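# Place pet feeder on mat with both bowls seated

## Task

Get the pet feeder resting entirely on the table mat, with each of the two steel bowls seated flat in one of its wells, and the mat lying fully on the table.

## Robot and tools

Robot: two arms, left_arm (left hand) and right_arm (right hand, the mirror image). Bases in the scene frame: left_arm at (+0.024, +0.333, +0.034) m, right_arm at (-0.022, -0.358, +0.040) m, both turned only slightly about z. A camera stand sits behind the arms. Loose objects may occasionally get nudged by an outside push.

Scene frame: origin at table-top height, midway between the nominal bases; +z up, +x away from the robot over the table, +y toward left_arm. Image sides do not match the arm names. All reported hand positions (end_effector_position, metres) and orientations (end_effector_quat_wxyz) use this frame and can be off by a few centimetres, more at long reach.

Hand point: a spot fixed to the palm, 0.05 m in front of it and 0.15 m from the wrist mount along the fingers. Its +z runs along straight fingers, +y out of the palm, +x across the palm away from the thumb on the right hand (toward the thumb on the left hand). Straight fingers reach 0.06 to 0.07 m past the point and sit 0.06 m behind it along -y. A wrist bracket on the little-finger side can strike things.

Row layout (shared by execute_actions and move): one flat list of 28 numbers covering both arms, each in [-1, 1]: left_arm dx, dy, dz, rx, ry, rz, then left thumb_turn, thumb_bend, index, middle, ring, little, force_limit, speed; then the same 14 for right_arm. Pose numbers are offsets, not poses: they count from that arm's Hand target as it stood when the action or move began, along scene-frame axes; 1.0 equals 0.6 m for dx/dy/dz and 180 degrees for rx/ry/rz, which form a single rotation vector about the Hand target's position. Repeating an offset moves the arm again. All six pose numbers at 0 re-command the current Hand target. Translations longer than 1.0 get scaled down.

Hand numbers are absolute targets: for the four fingers and thumb_bend, -1 straight/open, +1 curled/closed; thumb_turn -1 beside the palm, +1 opposite the fingers. force_limit maps -1..+1 to roughly 0..10 N at the fingertip (0..15 N for the two thumb motors). speed rises from near zero at -1 to full at +0.48 and above. Close at speed -0.94 or lower for a gentle grip. With the thumb turned in, the hand grips things about 0.035 to 0.065 m thick, handles down to 0.025 m. No value means 'unchanged': to keep a hand as it is, resend the eight numbers of its last executed row (or, before any, its hand_measured plus hand_force_limit and hand_speed). A motor only starts when its target changes by 0.002 or more. To grip harder, raise force_limit and send a more closed target than hand_measured; to loosen, send a more open one.

Tools:
execute_actions(actions, cameras): actions is a list of actions, each a table of up to 15 rows of 28 numbers, one row per 1/30 s step; a short table repeats its last row. Every row in an action counts from the same start pose. Images only come with an empty actions list or when cameras names them.
move(target, speed, blend, blocking, cameras): target is one 28-number row or up to 15 rows; all offsets count from the Hand targets at the start, not from the previous row. speed is path top speed in m/s, 0.002 to 4.3, default 0.25 (turn rate up to twice that in rad/s), one value or one per target. blend in metres rounds corners; 0 stops at each target. Paths are straight, ignore obstacles and the other arm, last 0.5 to 10 s, and the hand lags or overshoots, more when fast or stretched. Avoid paths near an arm's own base. blocking=false returns after about 0.5 s while motion continues.
wait(seconds 0 to 10, cameras): lets time run with commands held.
stop(cameras): brakes a running move.
zoom_image(camera, region [x0, y0, x1, y1] in pixels, max 504x504): enlarges part of the newest image of cam_head_left, cam_head_right, cam_high, cam_low, cam_left_wrist or cam_right_wrist (all 672x504).
show_instructions(): shows the reference pages.
finished_scene(scene): ends the current scene, given its number; irreversible.

Results: per arm, hand pose, Hand target (last commanded pose after clipping; next offsets count from it), joint positions, velocities, torques (include the arm's weight; joints 3 and 4 wrap at ±28 N m), and per hand hand_measured, hand_stopped_by (moving, target, force, stalled, fault), hand_load_n (positive when pushed open; near 0 after losing a grip), hand_force_limit, hand_speed. A move adds a 'move:' line with the ending (done, off_target, moving, held, fault) and limits (paced = clipped, held = steps withheld). Done means within 10 mm and 2 degrees; neither done nor off_target tells you about contact. Hands often rest 1 to 3 cm (up to 5 cm) short, usually low; send the shortfall as a new offset. Orientation commands are clipped to 40 degrees from the measured one each step.

Avoid: dropping or releasing moving parts, fast impacts, hard pushes into fixed or heavy objects, excess finger force, letting anything fall off the table, and contact between the two arms or one hand closing on the other. A blocked arm keeps pressing; command it back past its hand point to relieve it. Holding loads, stretching out or pushing toward unreachable poses heats motors; at 85 °C a MOTOR HOT line appears, and at 100 °C the arm goes limp for 30 to 60 s. The scene keeps running while you think.

Each tool is called after "Emit:" as name([rows], argument=value, ...), one row to a line, values as JSON.

Reference images:

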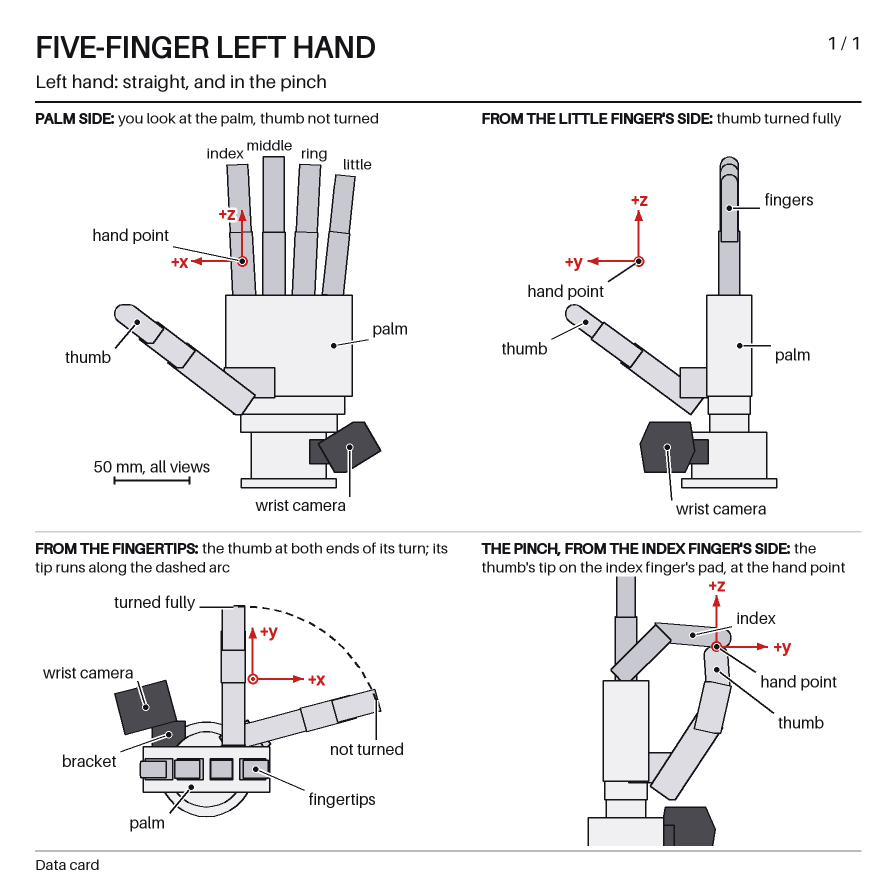

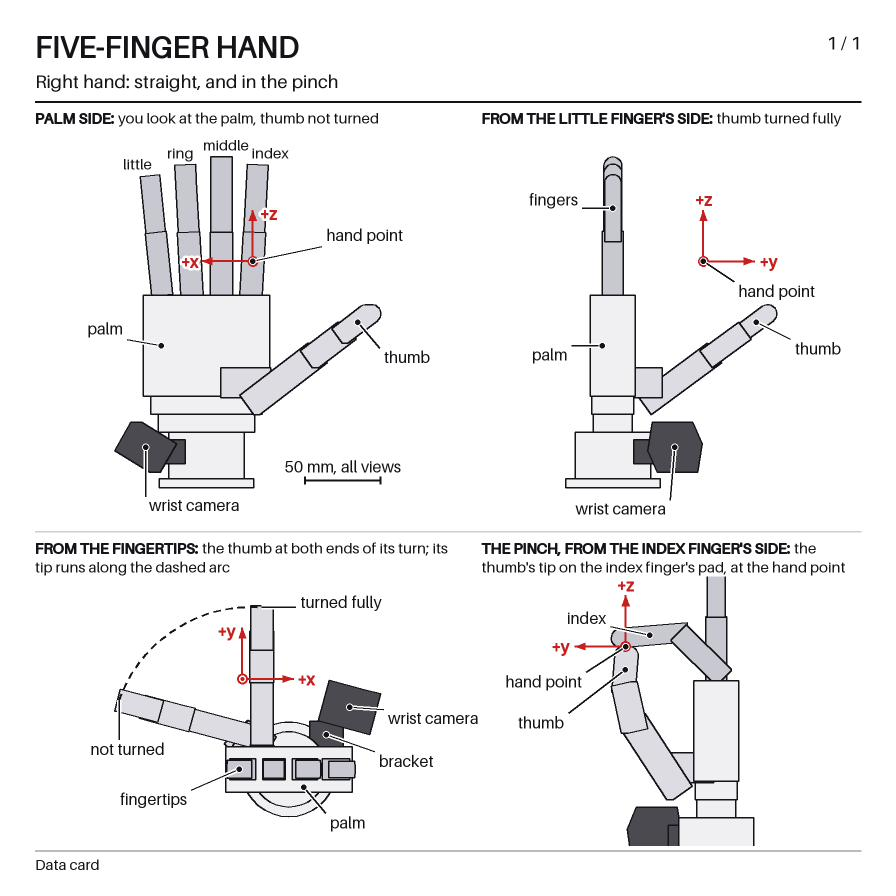

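## Session

Emit:
execute_actions(actions=[])

Scene clock: 0.00 s.
left_arm: end_effector_position=(+0.0887, +0.1431, +0.1158) hand_measured=(-1.000, -1.000, -1.000, -1.000, -1.000, -1.000) hand_load_n=(+0.0, +0.0, +0.0, +0.0, +0.0, +0.0) hand_stopped_by=(target, target, target, target, target, target) hand_force_limit=0.00 hand_speed=-0.80 end_effector_quat_wxyz=(-0.061, +0.790, +0.610, +0.002) | right_arm: end_effector_position=(+0.5144, -0.2888, +0.1485) hand_measured=(-1.000, -1.000, -1.000, -1.000, -1.000, -1.000) hand_load_n=(+0.0, +0.0, +0.0, +0.0, +0.0, +0.0) hand_stopped_by=(target, target, target, target, target, target) hand_force_limit=0.00 hand_speed=-0.80 end_effector_quat_wxyz=(-0.103, +0.966, +0.214, +0.102)
Joint positions: left_arm=[-1.482 1.002 0.64 -1.314 0.065 1.889] | right_arm=[0.156 1.694 1.39 -1.069 -0.216 -1.814]
Joint velocities: within noise
Joint torques (N m): no reading
Motor temperatures (°C): left_arm=[32 28 30 28 25 26] | right_arm=[30 30 30 27 27 27]
Heat: left arm: hottest waist 32 °C; right arm: hottest waist 30 °C.
Hand target: left_arm +0.0896, +0.1290, +0.1271; -0.043, +0.787, +0.615, -0.014 | right_arm +0.5304, -0.2888, +0.1660; -0.104, +0.963, +0.215, +0.127

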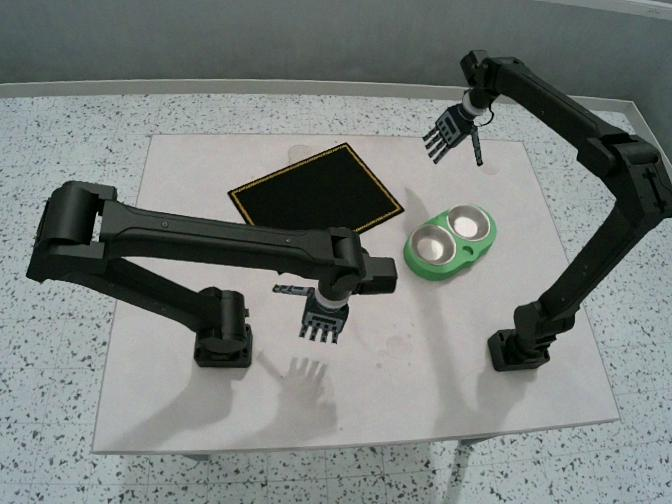

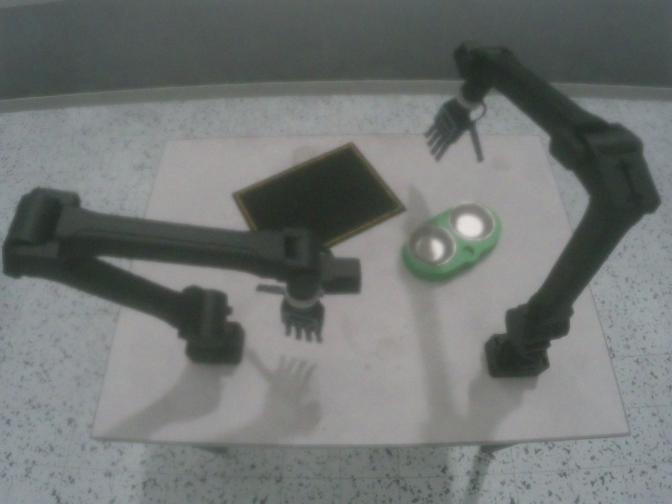

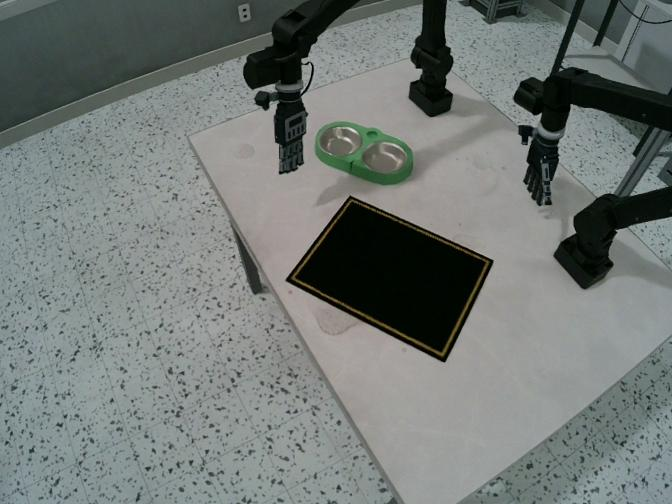

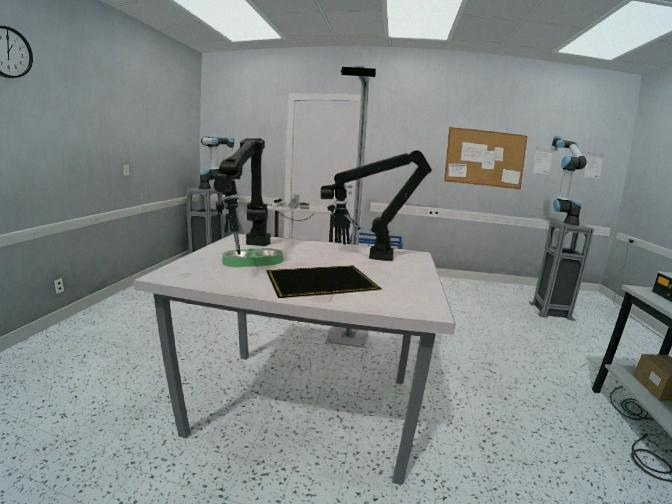

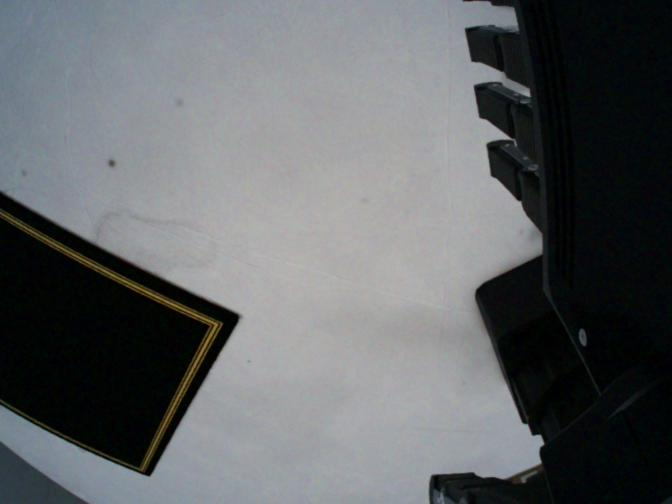

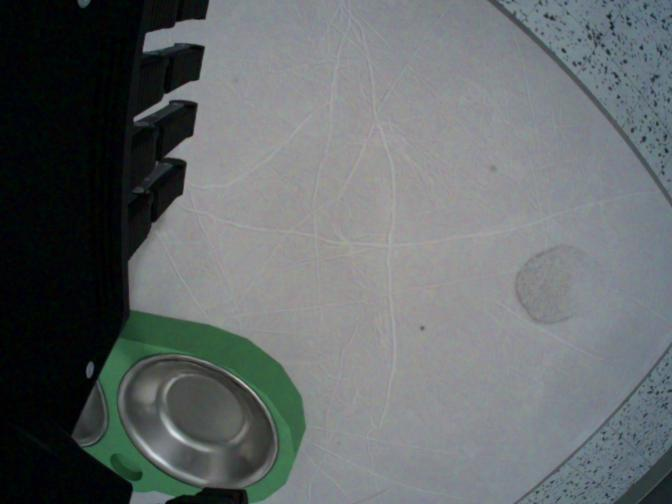

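Emit:
zoom_image(camera="cam_high", region=[260, 80, 460, 230])

Emit:
zoom_image(camera="cam_head_left", region=[380, 180, 520, 300])

Emit:
zoom_image(camera="cam_low", region=[200, 220, 400, 320])

Scaled by 2.520 from the camera's 672x504 image, which has a finer 960x720 frame.

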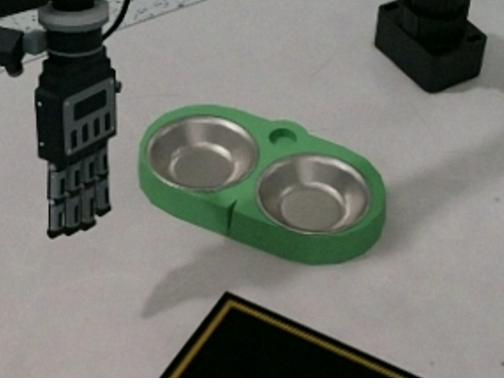

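Scaled by 3.600 from the camera's 672x504 image, which has a finer 960x720 frame.

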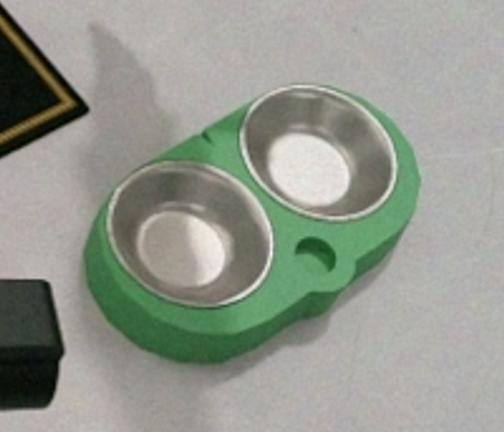

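Scaled by 2.520 from the camera's 672x504 image, which has a finer 960x720 frame.

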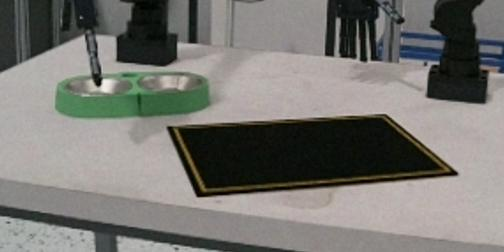

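Emit:
move([
  [0,0,0.2,0,0,0,-1,-1,-1,-1,-1,-1,0,-0.8,0,0,0.05,0,0,0,-1,-1,-1,-1,-1,-1,0,-0.8],
  [0.242,-0.585,0.2,-0.0054,-0.0292,0.2611,-1,-1,-1,-1,-1,-1,0,-0.8,0,0,0.05,0,0,0,-1,-1,-1,-1,-1,-1,0,-0.8],
], blend=0.04, cameras=["all"])

Scene clock: 73.73 s.
left_arm: end_effector_position=(+0.1930, -0.1113, +0.2198) hand_measured=(-1.000, -1.000, -1.000, -1.000, -1.000, -1.000) hand_load_n=(+0.0, +0.0, +0.0, +0.0, +0.0, +0.0) hand_stopped_by=(target, target, target, target, target, target) hand_force_limit=0.00 hand_speed=-0.80 end_effector_quat_wxyz=(-0.032, +0.584, +0.811, +0.008) | right_arm: end_effector_position=(+0.5052, -0.2904, +0.1586) hand_measured=(-1.000, -1.000, -1.000, -1.000, -1.000, -1.000) hand_load_n=(+0.0, +0.0, +0.0, +0.0, +0.0, +0.0) hand_stopped_by=(target, target, target, target, target, target) hand_force_limit=0.00 hand_speed=-0.80 end_effector_quat_wxyz=(-0.104, +0.968, +0.212, +0.086)
Joint positions: left_arm=[-1.288 1.717 1.605 -1.519 0.029 1.503] | right_arm=[0.156 1.685 1.409 -1.129 -0.216 -1.814]
Joint torques (N m): left_arm=[0.32 -18.96 8.49 0.34 -0.06 0.2] | right_arm=[-0.09 -13.98 14.75 0.18 -0.24 0.03]
Motor temperatures (°C): left_arm=[32 28 35 28 25 26] | right_arm=[30 32 38 27 27 27]
Heat: left arm: hottest elbow 35 °C; right arm: hottest elbow 38 °C.
Hand target: left_arm +0.1908, -0.1153, +0.2312; -0.018, +0.592, +0.806, -0.001 (not the last commanded pose) | right_arm +0.5304, -0.2888, +0.1960; -0.104, +0.963, +0.215, +0.127
Off the commanded pose: left_arm 0.121 m, 15 deg | right_arm 0.045 m, 5 deg.
move: held (left_arm; a check stopped the path), off_target (right_arm); path passed 1 of 2 targets; limits=held
pose unreachable (left arm): on one or more control steps of this call, first in action 0 (counted from 0), this arm could not follow its commanded pose, so it was not sent that pose on those steps. It may still have moved: this result reports where it is.
cause: moving toward the commanded pose would bring a part of the arm too close to another arm (a part of this arm just beyond joint 4 (wrist pitch) and a part of the right arm just beyond its joint 3 (elbow), 57 mm apart when this arm was first held).
camera_calibration:
cam_left_wrist: T_world_to_cam=[[-0.99866, -0.0516347, -0.00346556, 0.190699], [-0.0455577, 0.845408, 0.532174, -0.0136256], [-0.0245488, 0.531619, -0.846628, 0.366006], [0, 0, 0, 1]] pos_world=[0.198808, -0.17321, 0.317783]
cam_right_wrist: T_world_to_cam=[[0.612635, -0.788856, -0.0488189, -0.537323], [-0.753385, -0.601528, 0.265658, 0.171275], [-0.238932, -0.125972, -0.962831, 0.351869], [0, 0, 0, 1]] pos_world=[0.542292, -0.276519, 0.267058]

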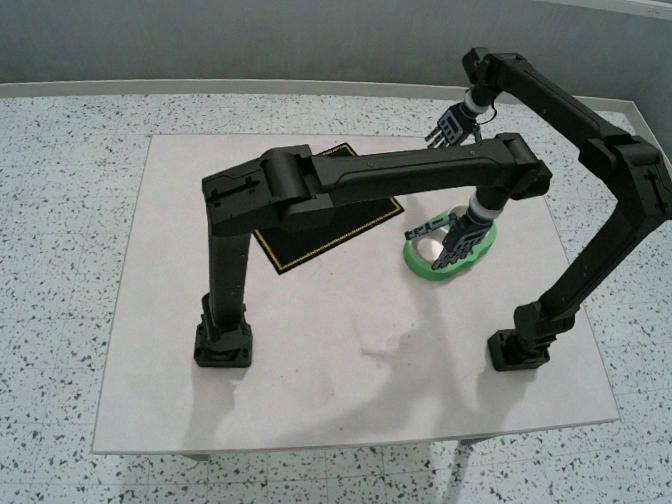

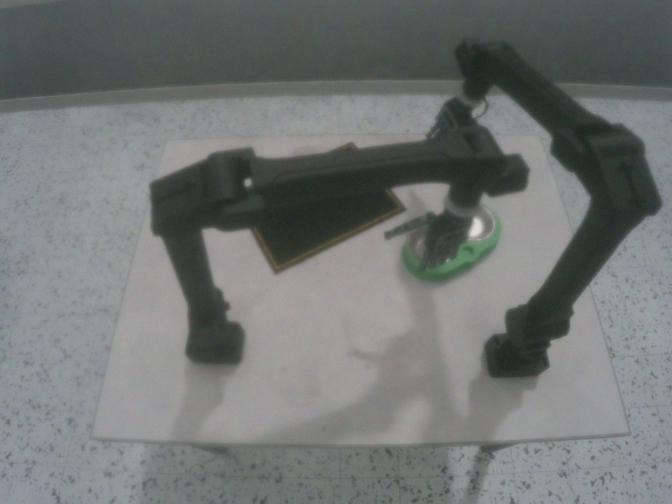

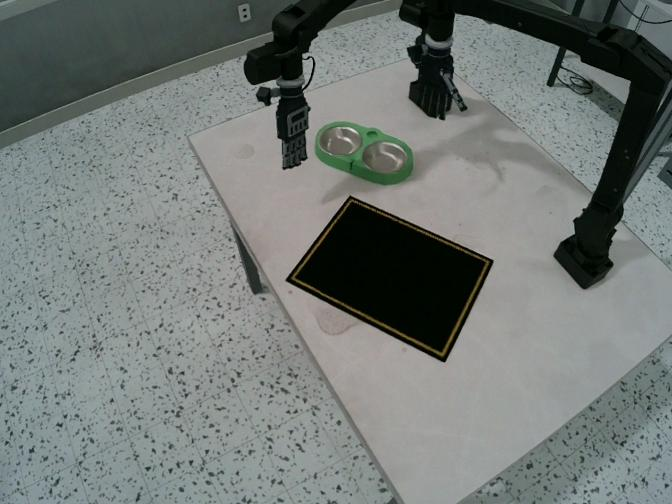

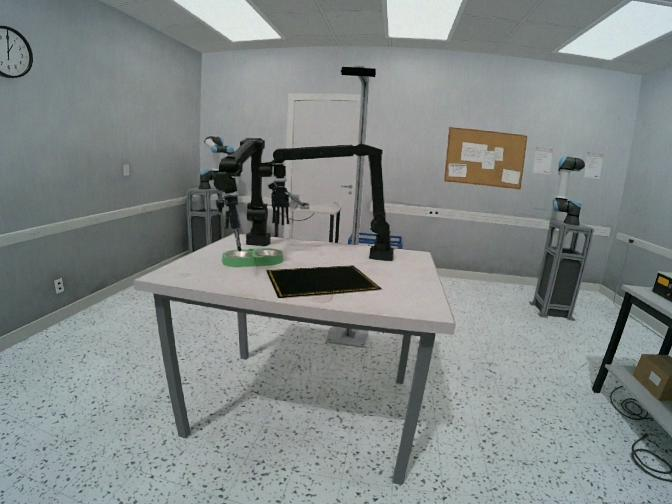

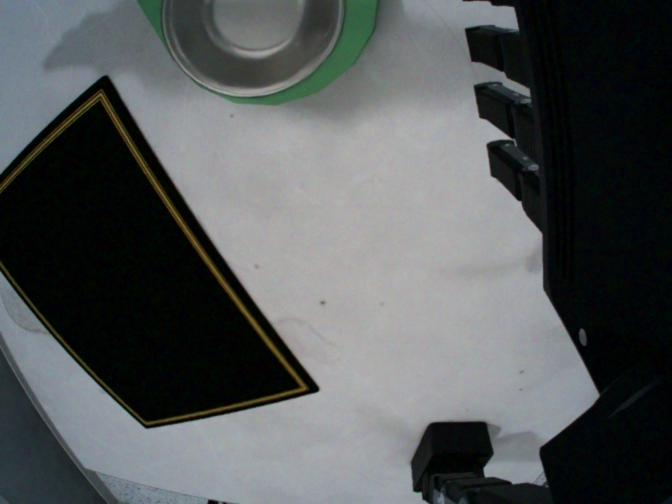

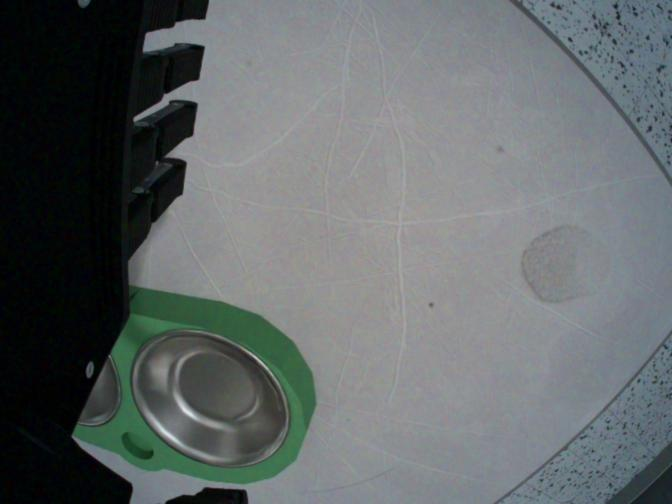

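Emit:
move([
  [0.283,0.608,0.03,0,0,0.333,-1,-1,-1,-1,-1,-1,0,-0.8,-0.12,-0.016,0.12,-0.0186,0.1136,-0.468,-1,-1,-1,-1,-1,-1,0,-0.8],
  [0.283,0.608,0.03,0,0,0.333,-1,-1,-1,-1,-1,-1,0,-0.8,-0.245,-0.032,0.07,0.0885,0.130,-0.944,-1,-1,-1,-1,-1,-1,0,-0.8],
], blend=0.02, cameras=["all"])

Scene clock: 94.97 s.
left_arm: end_effector_position=(+0.3523, +0.2534, +0.2376) hand_measured=(-1.000, -1.000, -1.000, -1.000, -1.000, -1.000) hand_load_n=(+0.0, -0.5, +0.0, +0.0, +0.0, +0.0) hand_stopped_by=(target, target, target, target, target, target) hand_force_limit=0.00 hand_speed=-0.80 end_effector_quat_wxyz=(-0.031, +0.100, +0.995, -0.007) | right_arm: end_effector_position=(+0.3782, -0.3009, +0.2323) hand_measured=(-1.000, -1.000, -1.000, -1.000, -1.000, -1.000) hand_load_n=(+0.0, +0.0, +0.0, +0.0, +0.0, +0.0) hand_stopped_by=(target, target, target, target, target, target) hand_force_limit=0.00 hand_speed=-0.80 end_effector_quat_wxyz=(-0.017, -0.303, +0.953, +0.005)
Joint positions: left_arm=[-0.35 1.367 1.249 -1.51 0.03 1.392] | right_arm=[-0.037 1.444 1.3 -1.463 0.002 0.932]
Joint torques (N m): left_arm=[0.67 -11.34 10.39 0.08 -0.02 0.21] | right_arm=[-1.03 -10.34 8.44 0.7 0.05 0.18]
Heat: left arm: hottest elbow 36 °C; right arm: hottest elbow 40 °C.
Hand target: left_arm +0.3606, +0.2495, +0.2492; -0.015, +0.111, +0.994, -0.010 | right_arm +0.3834, -0.3080, +0.2380; +0.000, -0.285, +0.959, -0.001
Off the commanded pose: left_arm 0.015 m, 2 deg | right_arm 0.011 m, 3 deg.
move: off_target (left_arm, right_arm)
camera_calibration:
cam_left_wrist: T_world_to_cam=[[-0.454274, -0.890824, -0.00824666, 0.390635], [-0.75579, 0.38048, 0.532932, 0.0437344], [-0.471611, 0.24833, -0.846118, 0.420229], [0, 0, 0, 1]] pos_world=[0.408694, 0.226992, 0.335477]
cam_right_wrist: T_world_to_cam=[[-0.744702, 0.661035, 0.0919343, 0.45273], [0.617987, 0.630979, 0.468996, -0.145411], [0.252014, 0.406077, -0.878402, 0.346063], [0, 0, 0, 1]] pos_world=[0.339798, -0.348047, 0.330559]

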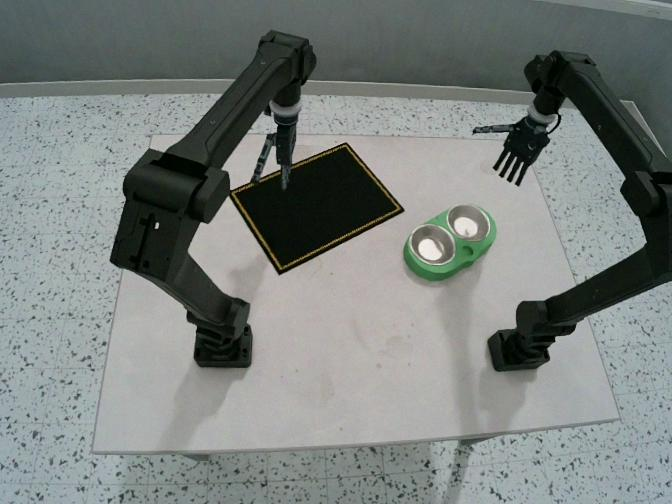

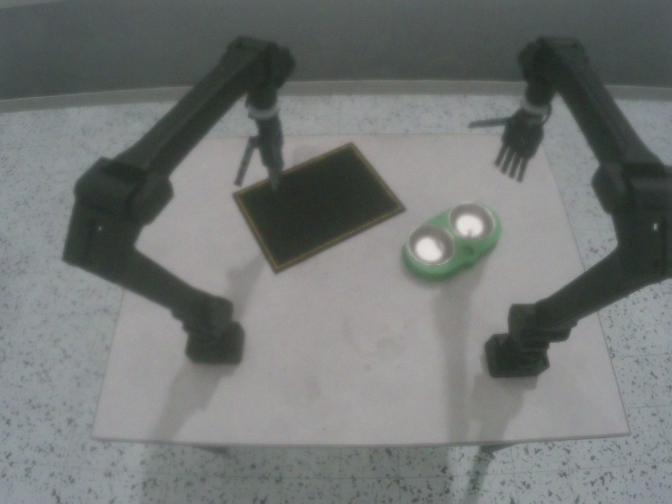

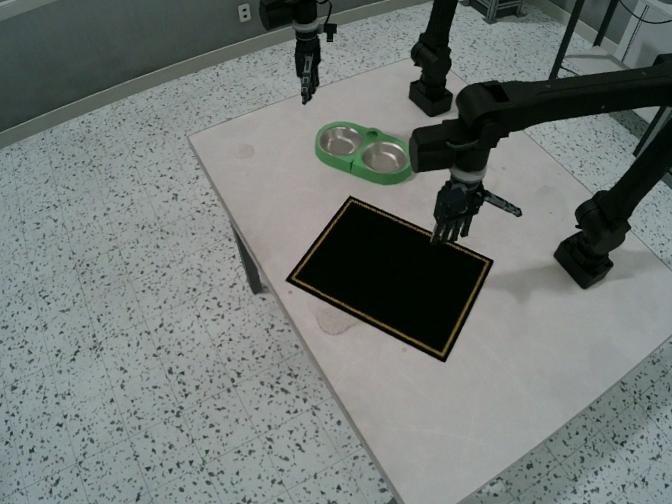

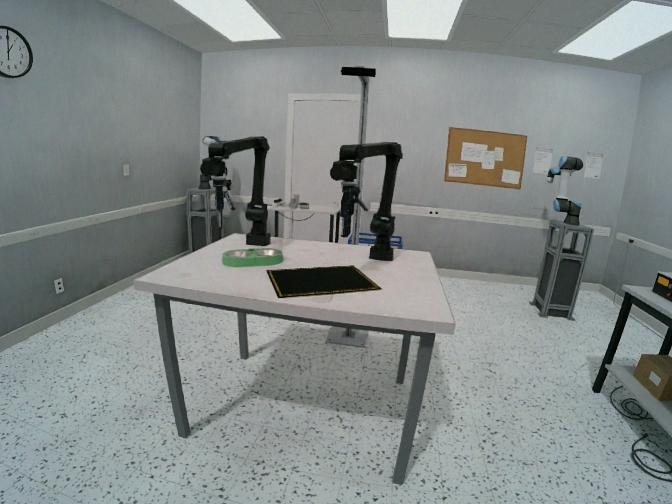

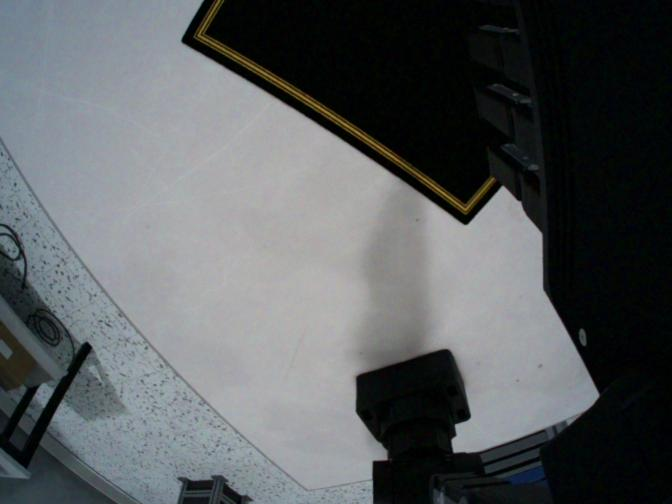

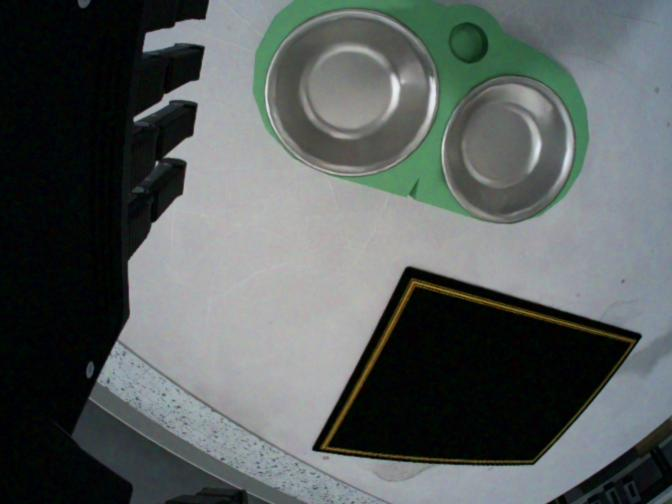

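Emit:
move([
  [0,0,0,0,0,0,-1,-1,-1,-1,-1,-1,0,-0.8,0.02,-0.053,0,0,0,0,-1,-1,-1,-1,-1,-1,0,-0.8],
  [0,0,0,0,0,0,-1,-1,-1,-1,-1,-1,0,-0.8,0.02,-0.053,-0.238,0,0,0,-1,-1,-1,-1,-1,-1,0,-0.8],
], speed=0.15, cameras=["all"])

Scene clock: 107.57 s.
left_arm: end_effector_position=(+0.3523, +0.2534, +0.2376) hand_measured=(-1.000, -1.000, -1.000, -1.000, -1.000, -1.000) hand_load_n=(+0.0, +0.0, +0.0, +0.0, +0.0, +0.0) hand_stopped_by=(target, target, target, target, target, target) hand_force_limit=0.00 hand_speed=-0.80 end_effector_quat_wxyz=(-0.031, +0.100, +0.995, -0.007) | right_arm: end_effector_position=(+0.3912, -0.3396, +0.0959) hand_measured=(-1.000, -1.000, -1.000, -1.000, -1.000, -1.000) hand_load_n=(+0.0, +0.0, +0.0, +0.0, +0.0, +0.0) hand_stopped_by=(target, target, target, target, target, target) hand_force_limit=0.00 hand_speed=-0.80 end_effector_quat_wxyz=(-0.010, -0.275, +0.961, +0.001)
Joint positions: left_arm=[-0.35 1.367 1.249 -1.51 0.03 1.392] | right_arm=[-0.128 1.577 1.073 -1.086 0.007 0.9]
Joint torques (N m): left_arm=[0.62 -11.28 10.39 0.09 -0.03 0.22] | right_arm=[-0.79 -9.64 7.77 0.77 -0.05 -0.1]
Heat: left arm: hottest elbow 37 °C; right arm: hottest elbow 38 °C.
Hand target: left_arm +0.3606, +0.2495, +0.2492; -0.015, +0.111, +0.994, -0.010 | right_arm +0.3954, -0.3398, +0.0952; +0.000, -0.285, +0.959, -0.001
Off the commanded pose: left_arm 0.015 m, 2 deg | right_arm 0.004 m, 2 deg.
move: off_target (left_arm)
camera_calibration:
cam_left_wrist: T_world_to_cam=[[-0.454274, -0.890824, -0.00824666, 0.390635], [-0.75579, 0.38048, 0.532932, 0.0437344], [-0.471611, 0.24833, -0.846118, 0.420229], [0, 0, 0, 1]] pos_world=[0.408694, 0.226992, 0.335477]
cam_right_wrist: T_world_to_cam=[[-0.706445, 0.703602, 0.0766787, 0.501488], [0.645887, 0.596582, 0.47636, -0.0883437], [0.289423, 0.386048, -0.8759, 0.21694], [0, 0, 0, 1]] pos_world=[0.348546, -0.383893, 0.193648]

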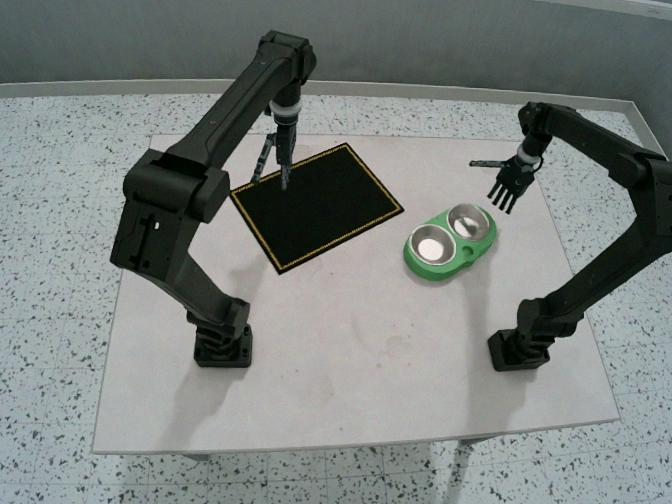

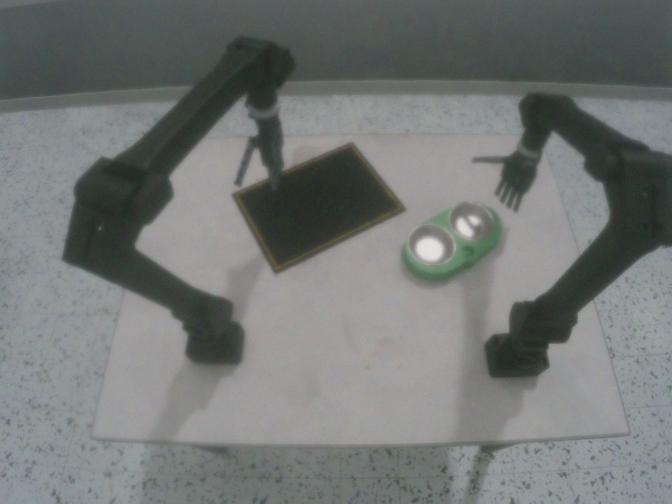

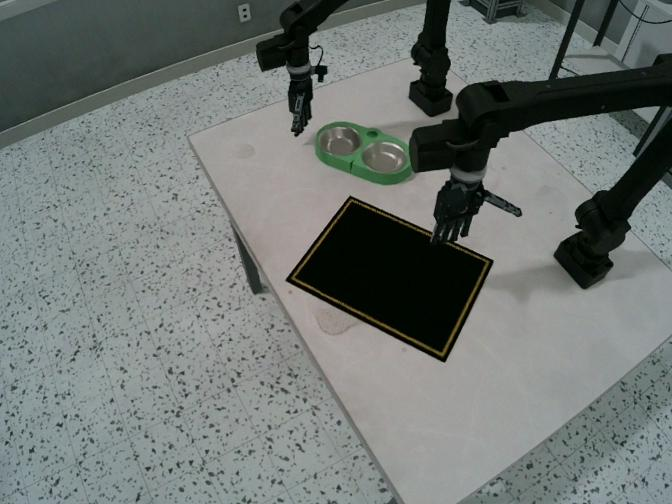

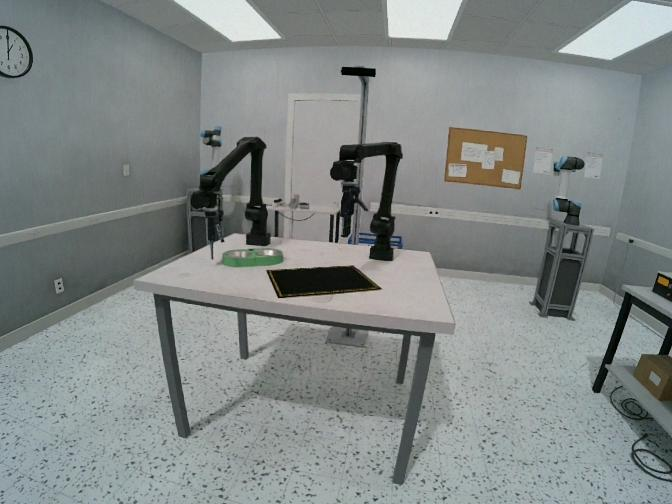

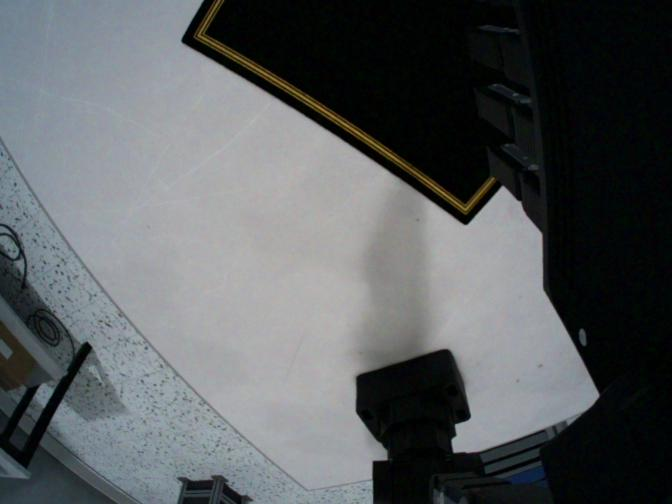

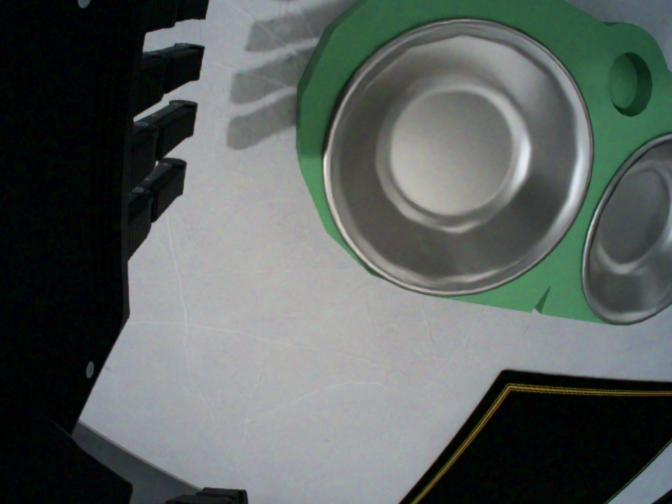

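Emit:
move([
  [0,0,0,0,0,0,-1,-1,-1,-1,-1,-1,0,-0.8,0,0,-0.028,0,0,0,-1,-1,-1,-1,-1,-1,0,-0.8],
  [0,0,0,0,0,0,-1,-1,-1,-1,-1,-1,0,-0.8,-0.087,0.142,-0.028,0,0,0,-1,-1,-1,-1,-1,-1,0,-0.8],
], speed=0.08, cameras=["cam_head_left","cam_right_wrist"])

Scene clock: 120.83 s.
left_arm: end_effector_position=(+0.3523, +0.2534, +0.2376) hand_measured=(-1.000, -1.000, -1.000, -1.000, -1.000, -1.000) hand_load_n=(+0.0, +0.0, +0.0, +0.0, +0.0, +0.0) hand_stopped_by=(target, target, target, target, target, target) hand_force_limit=0.00 hand_speed=-0.80 end_effector_quat_wxyz=(-0.031, +0.100, +0.995, -0.007) | right_arm: end_effector_position=(+0.3398, -0.2640, +0.0727) hand_measured=(-1.000, -1.000, -1.000, -1.000, -1.000, -1.000) hand_load_n=(+0.0, +0.0, +0.0, +0.0, +0.0, +0.0) hand_stopped_by=(target, target, target, target, target, target) hand_force_limit=0.00 hand_speed=-0.80 end_effector_quat_wxyz=(-0.017, -0.285, +0.958, -0.001)
Joint positions: left_arm=[-0.35 1.367 1.249 -1.51 0.03 1.392] | right_arm=[0.062 1.494 0.906 -1.015 0.008 1.07]
Joint torques (N m): left_arm=[0.62 -11.22 10.4 0.08 -0.02 0.21] | right_arm=[1.03 -9.64 6.97 0.61 -0.1 0.17]
Heat: left arm: hottest elbow 38 °C; right arm: hottest elbow 37 °C.
Hand target: left_arm +0.3606, +0.2495, +0.2492; -0.015, +0.111, +0.994, -0.010 | right_arm +0.3432, -0.2546, +0.0784; +0.000, -0.285, +0.959, -0.001
Off the commanded pose: left_arm 0.015 m, 2 deg | right_arm 0.011 m, 2 deg.
move: off_target (left_arm, right_arm)
camera_calibration:
cam_right_wrist: T_world_to_cam=[[-0.719387, 0.689799, 0.0816149, 0.414188], [0.639706, 0.61215, 0.464811, -0.0821207], [0.270665, 0.386588, -0.881641, 0.189307], [0, 0, 0, 1]] pos_world=[0.299256, -0.30862, 0.171268]
Images, in order (width x height): cam_head_left 672x504, cam_right_wrist 672x504.

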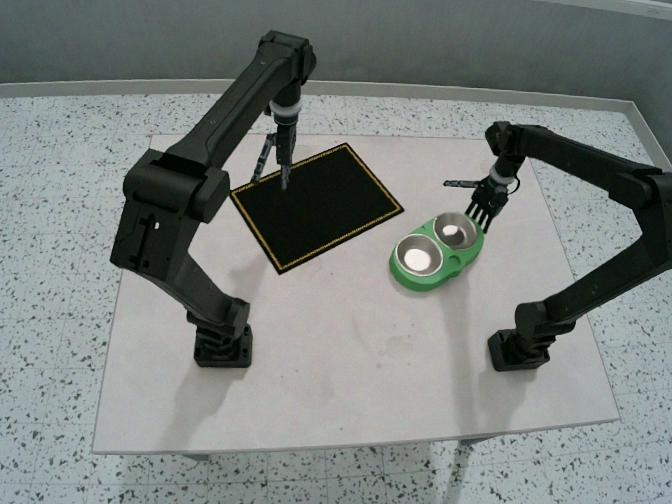

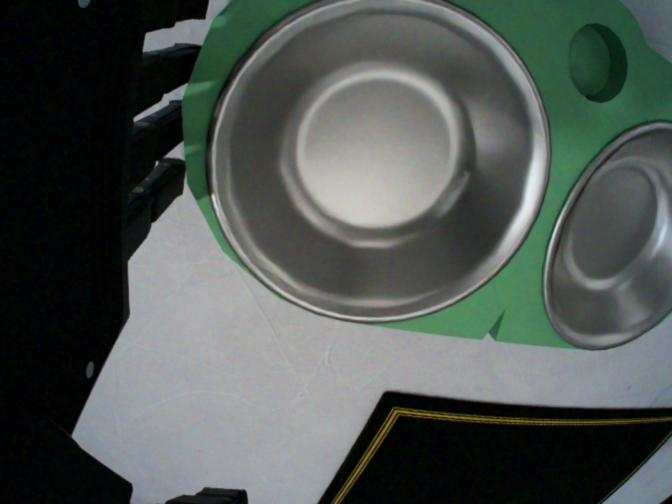

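Emit:
move(target=[0,0,0,0,0,0,-1,-1,-1,-1,-1,-1,0,-0.8,-0.139,0.228,0,0,0,0,-1,-1,-1,-1,-1,-1,0,-0.8], speed=0.08, cameras=["cam_head_left","cam_right_wrist","cam_high"])

Scene clock: 128.50 s.
left_arm: end_effector_position=(+0.3523, +0.2534, +0.2376) hand_measured=(-1.000, -1.000, -1.000, -1.000, -1.000, -1.000) hand_load_n=(+0.0, +0.0, +0.0, +0.0, +0.0, +0.0) hand_stopped_by=(target, target, target, target, target, target) hand_force_limit=0.00 hand_speed=-0.80 end_effector_quat_wxyz=(-0.031, +0.100, +0.995, -0.007) | right_arm: end_effector_position=(+0.2592, -0.1278, +0.0718) hand_measured=(-1.000, -1.000, -1.000, -1.000, -1.000, -1.000) hand_load_n=(+0.0, +0.0, +0.0, +0.0, +0.0, +0.0) hand_stopped_by=(target, target, target, target, target, target) hand_force_limit=0.00 hand_speed=-0.80 end_effector_quat_wxyz=(-0.017, -0.286, +0.958, -0.008)
Joint positions: left_arm=[-0.35 1.367 1.249 -1.51 0.03 1.392] | right_arm=[0.506 1.399 0.804 -1.012 0.008 1.512]
Joint torques (N m): left_arm=[0.56 -11.28 10.4 0.08 -0.02 0.22] | right_arm=[1.03 -8.12 7.1 0.62 -0.14 0.15]
Heat: left arm: hottest elbow 39 °C; right arm: hottest elbow 36 °C.
Hand target: left_arm +0.3606, +0.2495, +0.2492; -0.015, +0.111, +0.994, -0.010 | right_arm +0.2598, -0.1178, +0.0784; +0.000, -0.285, +0.959, -0.001
Off the commanded pose: left_arm 0.015 m, 2 deg | right_arm 0.012 m, 2 deg.
move: off_target (left_arm, right_arm)
camera_calibration:
cam_right_wrist: T_world_to_cam=[[-0.72105, 0.689531, 0.0680746, 0.26369], [0.636225, 0.619973, 0.459185, -0.111245], [0.274418, 0.374406, -0.885728, 0.155407], [0, 0, 0, 1]] pos_world=[0.218264, -0.171038, 0.17078]
Images, in order (width x height): cam_head_left 672x504, cam_high 672x504, cam_right_wrist 672x504.

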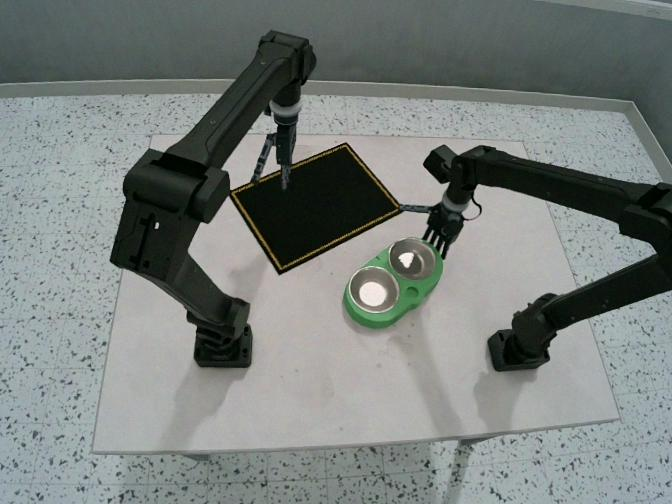

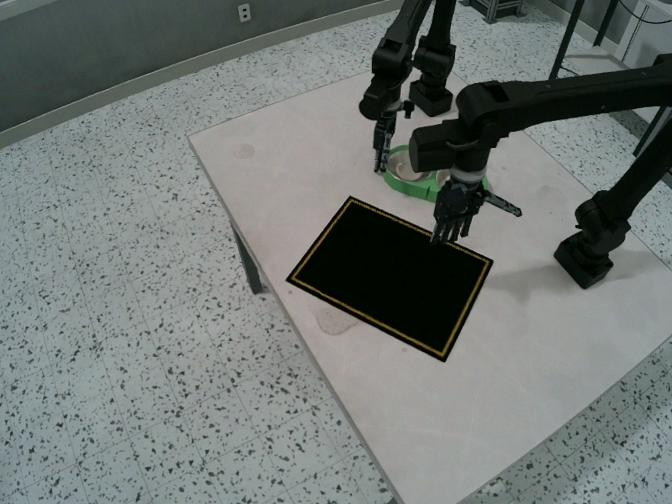

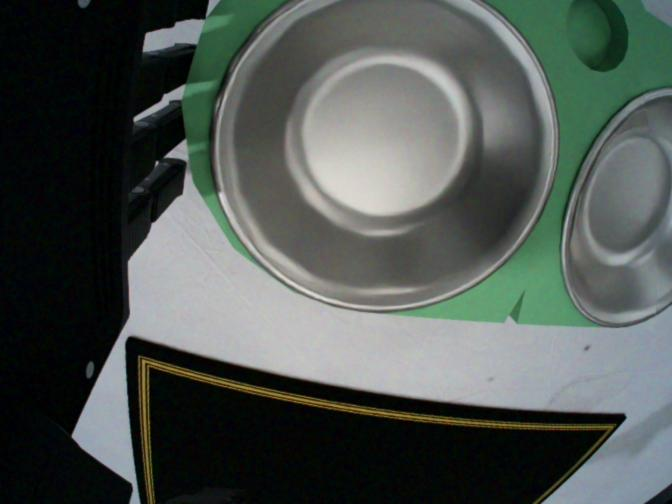

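Emit:
move([
  [0,0,0,0,0,0,-1,-1,-1,-1,-1,-1,0,-0.8,0.04,-0.06,0.01,0,0,0,-1,-1,-1,-1,-1,-1,0,-0.8],
  [0,0,0,0,0,0,-1,-1,-1,-1,-1,-1,0,-0.8,0.067,-0.67,0.236,0,0,0,-1,-1,-1,-1,-1,-1,0,-0.8],
  [-0.426,-0.549,-0.065,0.0015,-0.0116,-0.218,-1,-1,-1,-1,-1,-1,0,-0.8,0.067,-0.67,0.236,0,0,0,-1,-1,-1,-1,-1,-1,0,-0.8],
], speed=[0.1,0.25,0.2], blend=[0.02,0.02,0], cameras=["cam_head_left","cam_left_wrist","cam_high"])

Scene clock: 155.93 s.
left_arm: end_effector_position=(+0.0989, -0.0574, +0.1913) hand_measured=(-1.000, -1.000, -1.000, -1.000, -1.000, -1.000) hand_load_n=(+0.0, +0.0, +0.0, +0.0, +0.0, +0.0) hand_stopped_by=(target, target, target, target, target, target) hand_force_limit=0.00 hand_speed=-0.80 end_effector_quat_wxyz=(-0.022, +0.448, +0.893, +0.028) | right_arm: end_effector_position=(+0.2808, -0.5074, +0.1991) hand_measured=(-1.000, -1.000, -1.000, -1.000, -1.000, -1.000) hand_load_n=(+0.0, +0.0, +0.0, +0.0, +0.0, +0.0) hand_stopped_by=(target, target, target, target, target, target) hand_force_limit=0.00 hand_speed=-0.80 end_effector_quat_wxyz=(-0.023, -0.275, +0.961, +0.019)
Joint positions: left_arm=[-1.438 1.599 1.371 -1.413 0.007 1.035] | right_arm=[-0.622 1.392 1.153 -1.39 0.011 0.408]
Joint torques (N m): left_arm=[0.73 -14.62 12.81 0.39 -0.24 0.02] | right_arm=[-0.67 -7.41 14.32 -0.17 -0.2 -0.1]
Heat: left arm: hottest elbow 39 °C; right arm: hottest elbow 35 °C.
Hand target: left_arm +0.1050, -0.0799, +0.2102; +0.000, +0.438, +0.899, +0.000 | right_arm +0.3000, -0.5198, +0.2200; +0.000, -0.285, +0.959, -0.001
Off the commanded pose: left_arm 0.030 m, 4 deg | right_arm 0.031 m, 4 deg.
move: off_target (left_arm, right_arm)
camera_calibration:
cam_left_wrist: T_world_to_cam=[[-0.932216, -0.357695, -0.0550209, 0.0852114], [-0.328046, 0.770981, 0.54587, -0.027179], [-0.152834, 0.526918, -0.836062, 0.321269], [0, 0, 0, 1]] pos_world=[0.11962, -0.117848, 0.288125]
Images, in order (width x height): cam_head_left 672x504, cam_high 672x504, cam_left_wrist 672x504.

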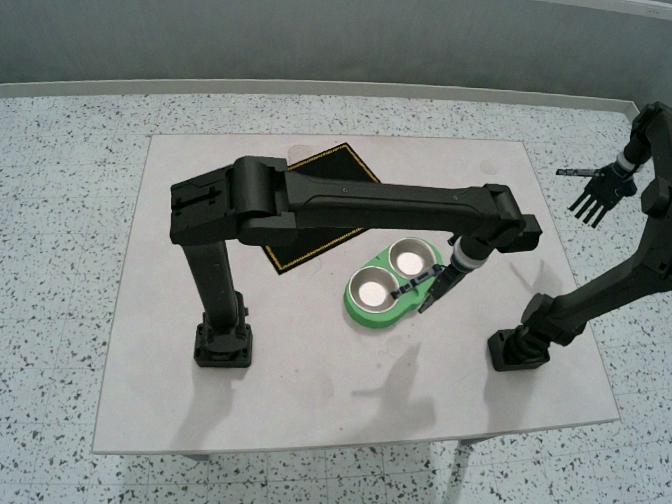

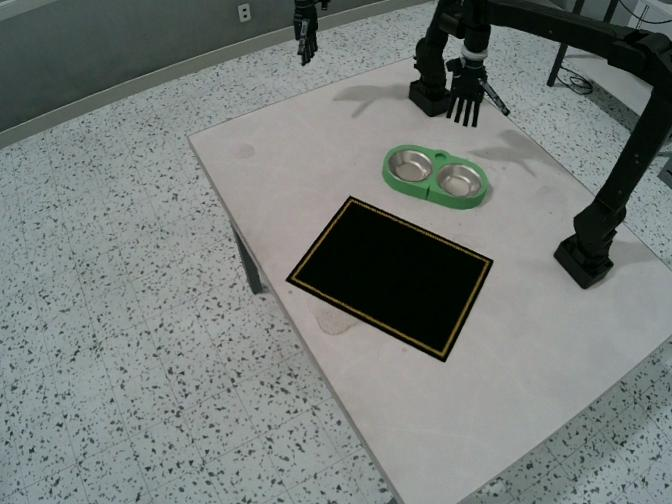

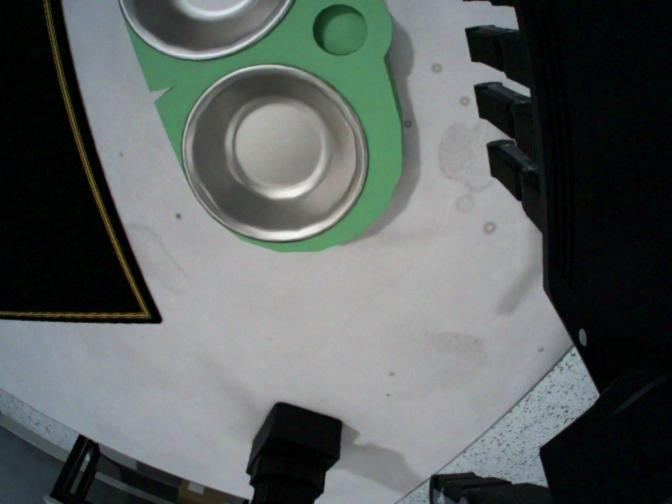

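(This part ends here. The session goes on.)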